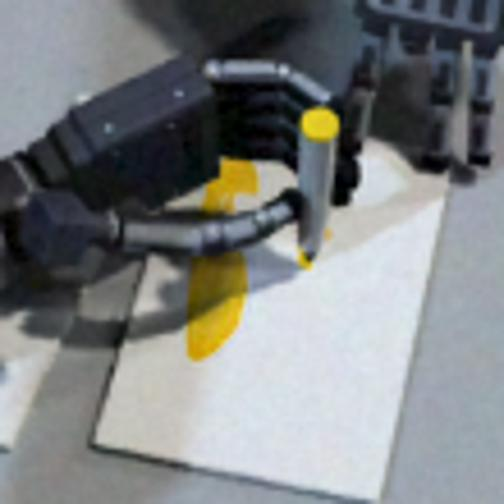

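Continue with list 2 and 3.

Request:
move:
  target:
    - [0,0,0,0,0,0, 1,-1,-1,0.4,-1,-1, 0, -0.3, -0.0078,0,0,0,0,0, 1,0,0.33,0.33,0.3,0.3, 0.3, -0.95]
    - [0,0,0,0,0,0, 1,-1,-1,0.4,-1,-1, 0, -0.3, -0.0078,-0.0471,0.0472,0,0,0, 1,0,0.33,0.33,0.3,0.3, 0.3, -0.95]
    - [0,0,0,0,0,0, 1,-1,-1,0.4,-1,-1, 0, -0.3, -0.0078,-0.0005,0.0062,0,0,0, 1,0,0.33,0.33,0.3,0.3, 0.3, -0.95]
    - [0,0,0,0,0,0, 1,-1,-1,0.4,-1,-1, 0, -0.3, -0.0078,-0.0400,0.0463,0,0,0, 1,0,0.33,0.33,0.3,0.3, 0.3, -0.95]
    - [0,0,0,0,0,0, 1,-1,-1,0.4,-1,-1, 0, -0.3, -0.0078,-0.0025,0.0138,0,0,0, 1,0,0.33,0.33,0.3,0.3, 0.3, -0.95]
    - [0,0,0,0,0,0, 1,-1,-1,0.4,-1,-1, 0, -0.3, -0.0078,-0.0311,0.0436,0,0,0, 1,0,0.33,0.33,0.3,0.3, 0.3, -0.95]
    - [0,0,0,0,0,0, 1,-1,-1,0.4,-1,-1, 0, -0.3, -0.0078,-0.0096,0.0263,0,0,0, 1,0,0.33,0.33,0.3,0.3, 0.3, -0.95]
    - [0,0,0,0,0,0, 1,-1,-1,0.4,-1,-1, 0, -0.3, -0.0078,-0.0242,0.0400,0,0,0, 1,0,0.33,0.33,0.3,0.3, 0.3, -0.95]
    - [0,0,0,0,0,0, 1,-1,-1,0.4,-1,-1, 0, -0.3, -0.0078,-0.0326,0.0444,0,0,0, 1,0,0.33,0.33,0.3,0.3, 0.3, -0.95]
    - [0,0,0,0,0,0, 1,-1,-1,0.4,-1,-1, 0, -0.3, -0.0078,-0.0409,0.0465,0,0,0, 1,0,0.33,0.33,0.3,0.3, 0.3, -0.95]
    - [0,0,0,0,0,0, 1,-1,-1,0.4,-1,-1, 0, -0.3, -0.0078,-0.0488,0.0466,0,0,0, 1,0,0.33,0.33,0.3,0.3, 0.3, -0.95]
    - [0,0,0,0,0,0, 1,-1,-1,0.4,-1,-1, 0, -0.3, -0.0078,-0.0548,0.0448,0,0,0, 1,0,0.33,0.33,0.3,0.3, 0.3, -0.95]
    - [0,0,0,0,0,0, 1,-1,-1,0.4,-1,-1, 0, -0.3, -0.0078,-0.0578,0.0419,0,0,0, 1,0,0.33,0.33,0.3,0.3, 0.3, -0.95]
    - [0,0,0,0,0,0, 1,-1,-1,0.4,-1,-1, 0, -0.3, 0,-0.0578,0.0419,0,0,0, 1,0,0.33,0.33,0.3,0.3, 0.3, -0.95]
  speed: [0.03,0.07,0.07,0.07,0.07,0.07,0.07,0.07,0.05,0.05,0.05,0.05,0.05,0.05]
  blend: [0,0,0,0,0,0,0,0.001,0.002,0.002,0.002,0.002,0,0]

Request:
move:
  target:
    - [0,0,0,0,0,0, 1,-1,-1,0.4,-1,-1, 0, -0.3, 0,0.0421,-0.0088,0,0,0, 1,0,0.33,0.33,0.3,0.3, 0.3, -0.95]
    - [0,0,0,0,0,0, 1,-1,-1,0.4,-1,-1, 0, -0.3, -0.0078,0.0421,-0.0088,0,0,0, 1,0,0.33,0.33,0.3,0.3, 0.3, -0.95]
    - [0,0,0,0,0,0, 1,-1,-1,0.4,-1,-1, 0, -0.3, -0.0078,0.0504,-0.0183,0,0,0, 1,0,0.33,0.33,0.3,0.3, 0.3, -0.95]
    - [0,0,0,0,0,0, 1,-1,-1,0.4,-1,-1, 0, -0.3, -0.0078,0.0550,-0.0267,0,0,0, 1,0,0.33,0.33,0.3,0.3, 0.3, -0.95]
    - [0,0,0,0,0,0, 1,-1,-1,0.4,-1,-1, 0, -0.3, -0.0078,0.0573,-0.0351,0,0,0, 1,0,0.33,0.33,0.3,0.3, 0.3, -0.95]
    - [0,0,0,0,0,0, 1,-1,-1,0.4,-1,-1, 0, -0.3, -0.0078,0.0570,-0.0422,0,0,0, 1,0,0.33,0.33,0.3,0.3, 0.3, -0.95]
    - [0,0,0,0,0,0, 1,-1,-1,0.4,-1,-1, 0, -0.3, -0.0078,0.0559,-0.0470,0,0,0, 1,0,0.33,0.33,0.3,0.3, 0.3, -0.95]
    - [0,0,0,0,0,0, 1,-1,-1,0.4,-1,-1, 0, -0.3, 0.003,0.0559,-0.0470,0,0,0, 1,0,0.33,0.33,0.3,0.3, 0.3, -0.95]
    - [0,0,0,0,0,0, 1,-1,-1,0.4,-1,-1, 0, -0.3, 0.06,0.0559,-0.34,0,0,0, 1,0,0.33,0.33,0.3,0.3, 0.3, -0.95]
  speed: [0.1,0.03,0.05,0.05,0.05,0.05,0.05,0.05,0.2]
  blend: [0,0,0.002,0.002,0.002,0.002,0,0,0]
  cameras: ["cam_high", "cam_above"]

Request:
zoom_image:
  camera: "cam_above"
  region: [220, 160, 460, 360]

Request:
zoom_image:
  camera: "cam_above"
  region: [260, 220, 400, 330]

Scene clock: 2825.83 s.
left_arm: end_effector_position=(+0.5901, +0.1075, +0.0320) hand_measured=(+1.000, -1.000, -1.000, +0.400, -1.000, -1.000) hand_load_n=(+0.0, +0.0, +0.5, +0.5, +0.5, +0.0) hand_stopped_by=(target, target, target, target, target, target) hand_force_limit=0.00 hand_speed=-0.30 end_effector_quat_wxyz=(+0.021, -0.076, +0.963, -0.258) | right_arm: end_effector_position=(+0.5951, -0.0197, +0.0735) hand_measured=(+1.000, -0.002, -0.044, -0.052, -0.076, -0.074) hand_load_n=(+2.0, +6.0, +7.5, +6.0, +0.0, +0.5) hand_stopped_by=(target, target, force, force, force, force) hand_force_limit=0.30 hand_speed=-0.95 end_effector_quat_wxyz=(-0.322, +0.630, +0.321, +0.630) end_effector_velocity=(+0.001, +0.000, +0.000) end_effector_angular_velocity=(+0.001, -0.003, -0.001)
Joint positions: left_arm=[3.012 -2.379 -1.188 2.153 -1.068 -1.888] | right_arm=[0.339 -0.968 1.875 -0.908 0.922 -4.711]
Joint velocities: left_arm=[within noise] | right_arm=[-0.001 0.002 0 -0.005 0 0]
Joint torques (N m): left_arm=[7.39 51.88 15.72 -1.94 -1.51 1.35] | right_arm=[-7.71 -29.38 -22.52 -3.57 -2.75 -2.37]
Wrist force (N): left_arm=[0.9 -6.9 -14.8] | right_arm=[0.0 0.0 1.1]
Wrist torque (N m): left_arm=[1.14 -0.58 0.16] | right_arm=[-0.12 -0.03 0.24]
Wrist force, peak (N): left_arm=[0.8 -7.0 -15.2] | right_arm=[3.7 -1.5 2.0]
Hand target: left_arm +0.5901, +0.1075, +0.0320; +0.021, -0.076, +0.963, -0.258 | right_arm +0.5951, -0.0197, +0.0734; -0.322, +0.630, +0.321, +0.630
Off the commanded pose: left_arm 0.000 m, 0 deg | right_arm 0.000 m, 0 deg.
move: done; blend cut to 0.0019 m at target 11, 0.0013 m at target 12

Scene clock: 2829.13 s.
left_arm: end_effector_position=(+0.5901, +0.1075, +0.0320) hand_measured=(+1.000, -1.000, -1.000, +0.400, -1.000, -1.000) hand_load_n=(+0.0, +0.0, +0.5, +0.5, +0.5, +0.0) hand_stopped_by=(target, target, target, target, target, target) hand_force_limit=0.00 hand_speed=-0.30 end_effector_quat_wxyz=(+0.021, -0.076, +0.963, -0.258) | right_arm: end_effector_position=(+0.5027, -0.2046, +0.1092) hand_measured=(+1.000, -0.002, -0.044, -0.052, -0.076, -0.074) hand_load_n=(+1.5, +6.0, +7.0, +6.5, +0.0, +1.0) hand_stopped_by=(target, target, force, force, force, force) hand_force_limit=0.30 hand_speed=-0.95 end_effector_quat_wxyz=(-0.322, +0.630, +0.321, +0.630)
Joint positions: left_arm=[3.012 -2.379 -1.188 2.153 -1.068 -1.888] | right_arm=[-0.112 -1.314 2.333 -1.021 0.471 -4.71]
Joint torques (N m): left_arm=[6.96 51.64 15.33 -1.96 -1.7 1.52] | right_arm=[-6.94 -29.27 -10.69 1.52 -0.24 1.2]
Wrist force (N): left_arm=[0.9 -7.0 -14.7] | right_arm=[-0.2 -0.3 1.1]
Wrist torque (N m): left_arm=[1.12 -0.57 0.16] | right_arm=[-0.16 0.00 0.08]
Wrist force, peak (N): left_arm=[0.7 -7.1 -15.0] | right_arm=[4.8 -1.0 1.9]
Hand target: left_arm +0.5901, +0.1075, +0.0320; +0.021, -0.076, +0.963, -0.258 | right_arm +0.5026, -0.2046, +0.1092; -0.322, +0.630, +0.321, +0.630
Off the commanded pose: left_arm 0.000 m, 0 deg | right_arm 0.000 m, 0 deg.
move: done; blend cut to 0.0015 m at target 6
Images, in order (width x height): cam_high 672x504, cam_above 672x504.

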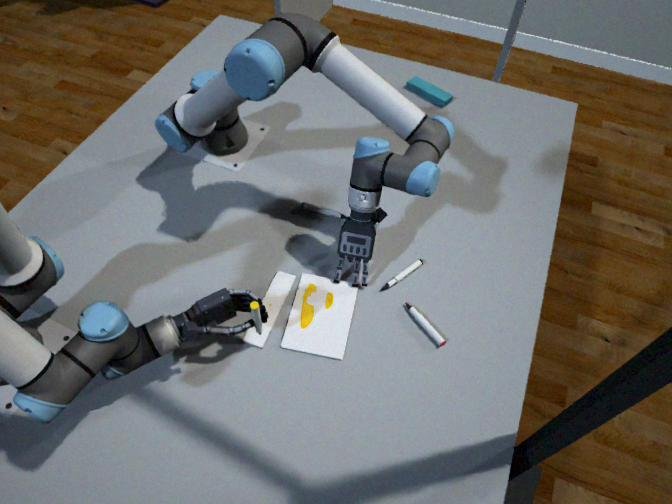

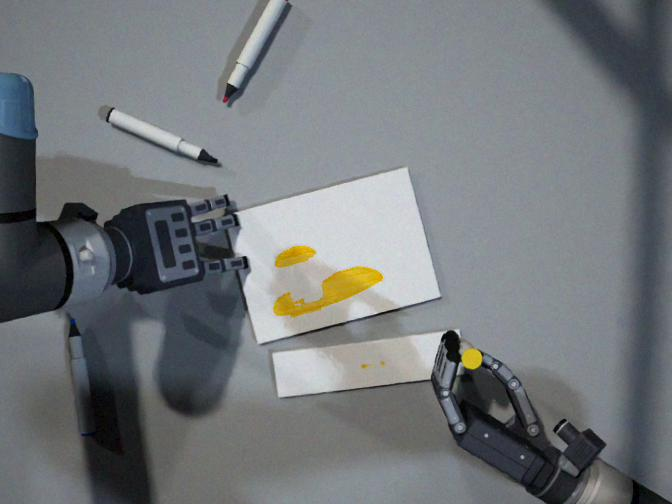

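Scaled by 2.100.

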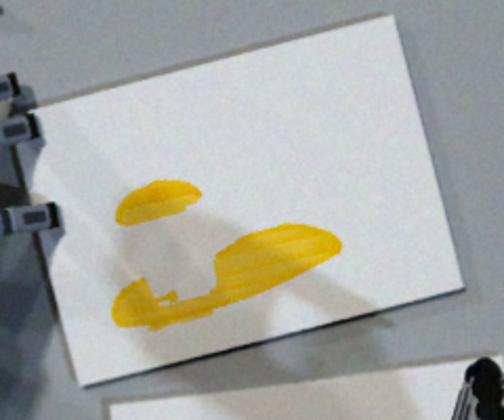

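Scaled by 3.600.

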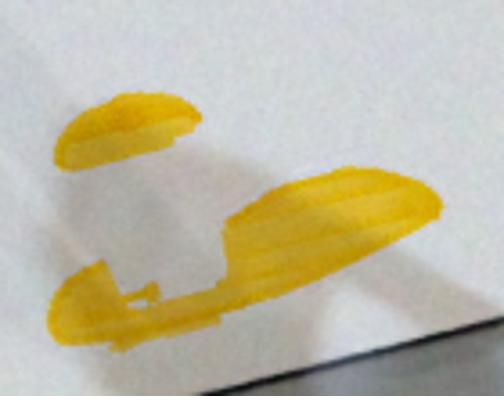

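Request:
move:
  target: [0,0,0,0,0,0, 1,-1,-1,0.4,-1,-1, 0, -0.3, 0.068,0.254,-0.0742,-0.1868,0.1532,0.4860, 1,0,0.33,0.33,0.3,0.3, 0.3, -0.95]
  speed: 0.25
  cameras: ["cam_high", "cam_above", "cam_right_wrist"]

Scene clock: 2901.10 s.
left_arm: end_effector_position=(+0.5901, +0.1075, +0.0320) hand_measured=(+1.000, -1.000, -1.000, +0.400, -1.000, -1.000) hand_load_n=(+0.0, +0.0, +0.5, +0.0, +0.5, +0.0) hand_stopped_by=(target, target, target, target, target, target) hand_force_limit=0.00 hand_speed=-0.30 end_effector_quat_wxyz=(+0.021, -0.076, +0.963, -0.258) | right_arm: end_effector_position=(+0.6000, -0.3302, +0.1499) hand_measured=(+1.000, -0.002, -0.044, -0.052, -0.076, -0.074) hand_load_n=(+1.5, +6.0, +7.0, +6.5, +0.0, +0.5) hand_stopped_by=(target, target, force, force, force, force) hand_force_limit=0.30 hand_speed=-0.95 end_effector_quat_wxyz=(+0.542, -0.580, +0.445, -0.415)
Joint positions: left_arm=[3.012 -2.379 -1.188 2.153 -1.068 -1.888] | right_arm=[-0.221 -1.379 2.08 -0.621 1.044 -3.182]
Joint torques (N m): left_arm=[6.88 51.89 14.98 -1.88 -1.69 1.4] | right_arm=[9.6 -35.57 -10.96 -2.27 -2.76 -0.8]
Wrist force (N): left_arm=[0.7 -6.9 -14.7] | right_arm=[-1.5 0.2 -0.1]
Wrist torque (N m): left_arm=[1.14 -0.54 0.15] | right_arm=[-0.04 0.30 -0.01]
Wrist force, peak (N): left_arm=[0.8 -6.6 -15.3] | right_arm=[0.2 -0.6 1.4]
Hand target: left_arm +0.5901, +0.1075, +0.0320; +0.021, -0.076, +0.963, -0.258 | right_arm +0.5999, -0.3301, +0.1499; +0.542, -0.580, +0.445, -0.415
Off the commanded pose: left_arm 0.000 m, 0 deg | right_arm 0.000 m, 0 deg.
move: done
camera_calibration:
cam_right_wrist: T_world_to_cam=[[0.00436088, -0.318012, -0.948077, 0.0233855], [-0.733777, 0.643096, -0.219088, 0.680485], [0.679377, 0.696632, -0.230545, -0.0294731], [0, 0, 0, 1]] pos_world=[0.519245, -0.409648, 0.164462]
Images, in order (width x height): cam_high 672x504, cam_above 672x504, cam_right_wrist 616x616.

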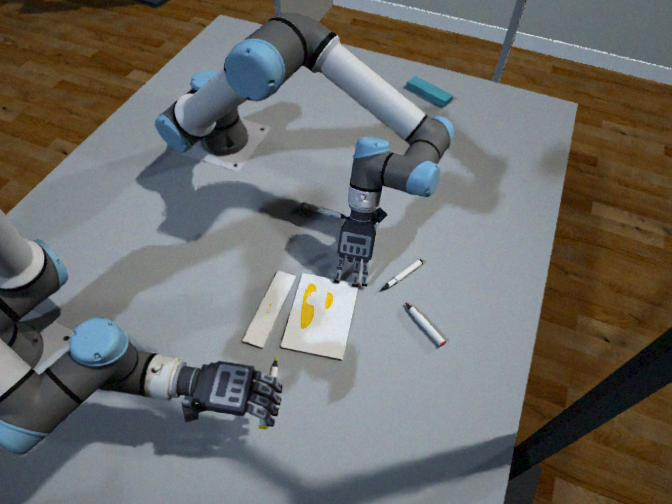

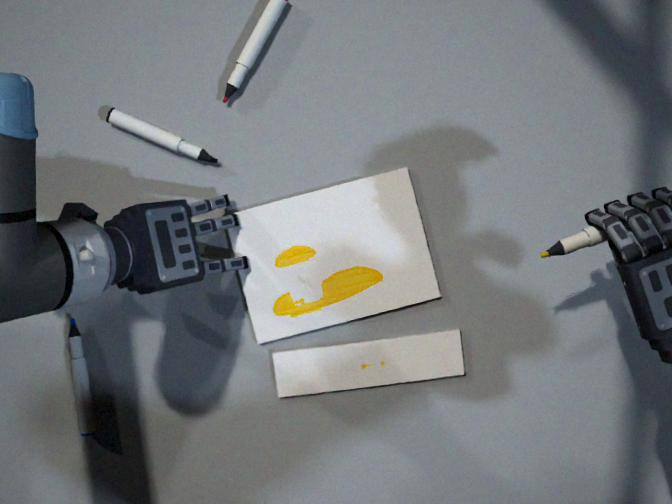

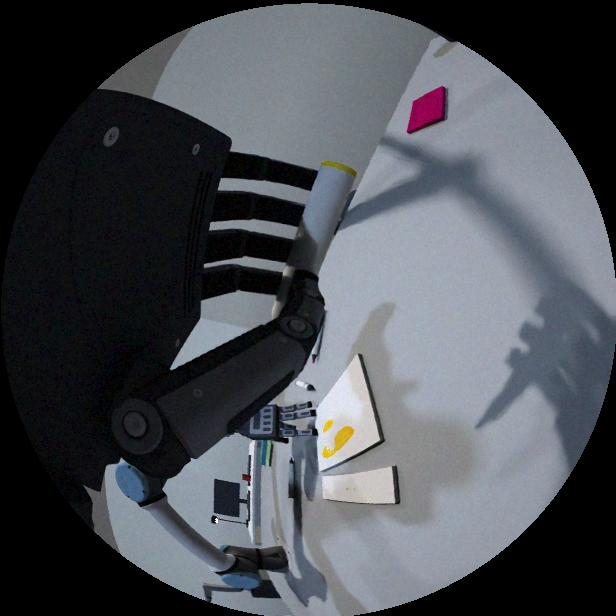

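Request:
move:
  target: [0,0,0,0,0,0, 1,-1,-1,0.4,-1,-1, 0, -0.3, 0,0.2,0,0,0,0, 1,0,0.33,0.33,0.3,0.3, 0.3, -0.95]
  speed: 0.15

Request:
move:
  target: [0,0,0,0,0,0, 1,-1,-1,0.4,-1,-1, 0, -0.3, 0,0.05,0,0,0,0, 1,0,0.33,0.33,0.3,0.3, 0.3, -0.95]
  speed: 0.008
  stop_force: 3
  cameras: ["cam_high", "cam_right_wrist"]

Scene clock: 2913.07 s.
left_arm: end_effector_position=(+0.5901, +0.1075, +0.0320) hand_measured=(+1.000, -1.000, -1.000, +0.400, -1.000, -1.000) hand_load_n=(+0.0, +0.0, +0.5, +0.5, +0.5, +0.0) hand_stopped_by=(target, target, target, target, target, target) hand_force_limit=0.00 hand_speed=-0.30 end_effector_quat_wxyz=(+0.021, -0.076, +0.963, -0.258) | right_arm: end_effector_position=(+0.5919, -0.3322, +0.0302) hand_measured=(+1.000, -0.002, -0.044, -0.052, -0.076, -0.074) hand_load_n=(+1.5, +6.0, +7.0, +6.5, +0.0, +0.5) hand_stopped_by=(target, target, force, force, force, force) hand_force_limit=0.30 hand_speed=-0.95 end_effector_quat_wxyz=(+0.542, -0.580, +0.445, -0.415)
Joint positions: left_arm=[3.012 -2.379 -1.188 2.153 -1.068 -1.888] | right_arm=[-0.232 -1.137 2.192 -0.974 1.032 -3.183]
Joint torques (N m): left_arm=[7.08 52.62 15.6 -1.78 -1.98 1.28] | right_arm=[8.59 -24.11 -22.44 -1.94 2.05 2.82]
Wrist force (N): left_arm=[0.7 -6.9 -14.7] | right_arm=[-1.5 0.5 -0.2]
Wrist torque (N m): left_arm=[1.14 -0.55 0.15] | right_arm=[-0.01 0.31 -0.04]
Wrist force, peak (N): left_arm=[0.7 -7.0 -15.0] | right_arm=[-1.2 1.8 0.3]
Hand target: left_arm +0.5901, +0.1075, +0.0320; +0.021, -0.076, +0.963, -0.258 | right_arm +0.5919, -0.3322, +0.0302; +0.542, -0.580, +0.445, -0.415
Off the commanded pose: left_arm 0.000 m, 0 deg | right_arm 0.000 m, 0 deg.
move: done

Scene clock: 2916.53 s.
left_arm: end_effector_position=(+0.5901, +0.1075, +0.0320) hand_measured=(+1.000, -1.000, -1.000, +0.400, -1.000, -1.000) hand_load_n=(+0.0, +0.0, +0.5, +0.0, +0.5, +0.0) hand_stopped_by=(target, target, target, target, target, target) hand_force_limit=0.00 hand_speed=-0.30 end_effector_quat_wxyz=(+0.021, -0.076, +0.963, -0.258) | right_arm: end_effector_position=(+0.5906, -0.3326, +0.0108) hand_measured=(+1.000, -0.002, -0.044, -0.052, -0.076, -0.074) hand_load_n=(+1.5, +6.5, +7.0, +6.5, +0.0, +0.5) hand_stopped_by=(target, target, force, force, force, force) hand_force_limit=0.30 hand_speed=-0.95 end_effector_quat_wxyz=(+0.542, -0.580, +0.445, -0.415)
Joint positions: left_arm=[3.012 -2.379 -1.188 2.153 -1.068 -1.888] | right_arm=[-0.234 -1.089 2.201 -1.031 1.03 -3.183]
Joint torques (N m): left_arm=[7.21 52.56 14.71 -1.89 -2.02 1.51] | right_arm=[1.45 -39.78 -15.01 1.59 1.62 -2.43]
Wrist force (N): left_arm=[0.6 -6.8 -14.8] | right_arm=[-1.2 -2.0 -0.8]
Wrist torque (N m): left_arm=[1.16 -0.55 0.14] | right_arm=[0.06 0.30 -0.09]
Wrist force, peak (N): left_arm=[0.7 -7.2 -15.1] | right_arm=[-1.9 -8.6 -3.6]
Hand target: left_arm +0.5901, +0.1075, +0.0320; +0.021, -0.076, +0.963, -0.258 | right_arm +0.5906, -0.3326, +0.0108; +0.542, -0.580, +0.445, -0.415 (not the last commanded pose)
Off the commanded pose: left_arm 0.000 m, 0 deg | right_arm 0.011 m, 0 deg.
move: contact (right_arm)
camera_calibration:
cam_right_wrist: T_world_to_cam=[[0.00440074, -0.317883, -0.94812, -0.10918], [-0.733855, 0.643036, -0.219001, 0.644742], [0.679291, 0.696747, -0.23045, -0.0534641], [0, 0, 0, 1]] pos_world=[0.509945, -0.412048, 0.0253623]
Images, in order (width x height): cam_high 672x504, cam_right_wrist 616x616.

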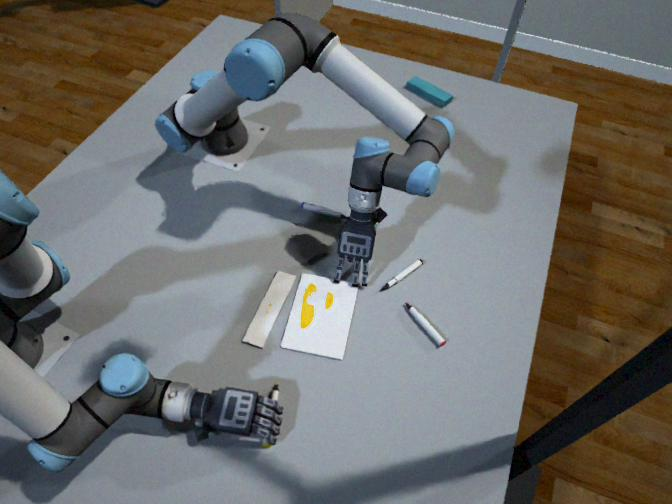

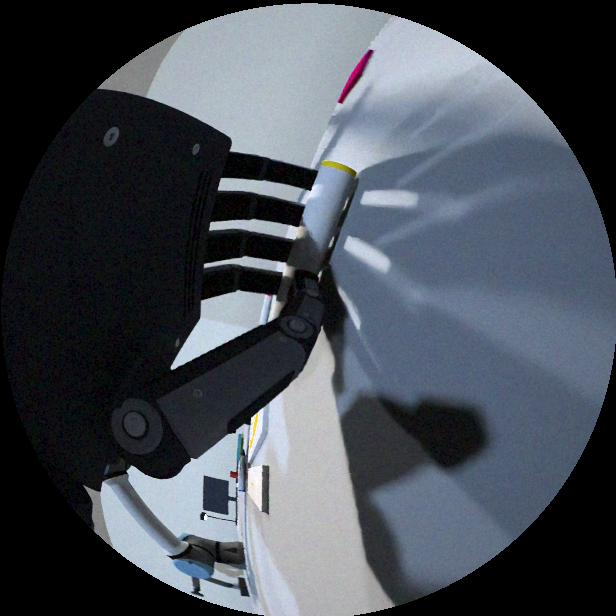

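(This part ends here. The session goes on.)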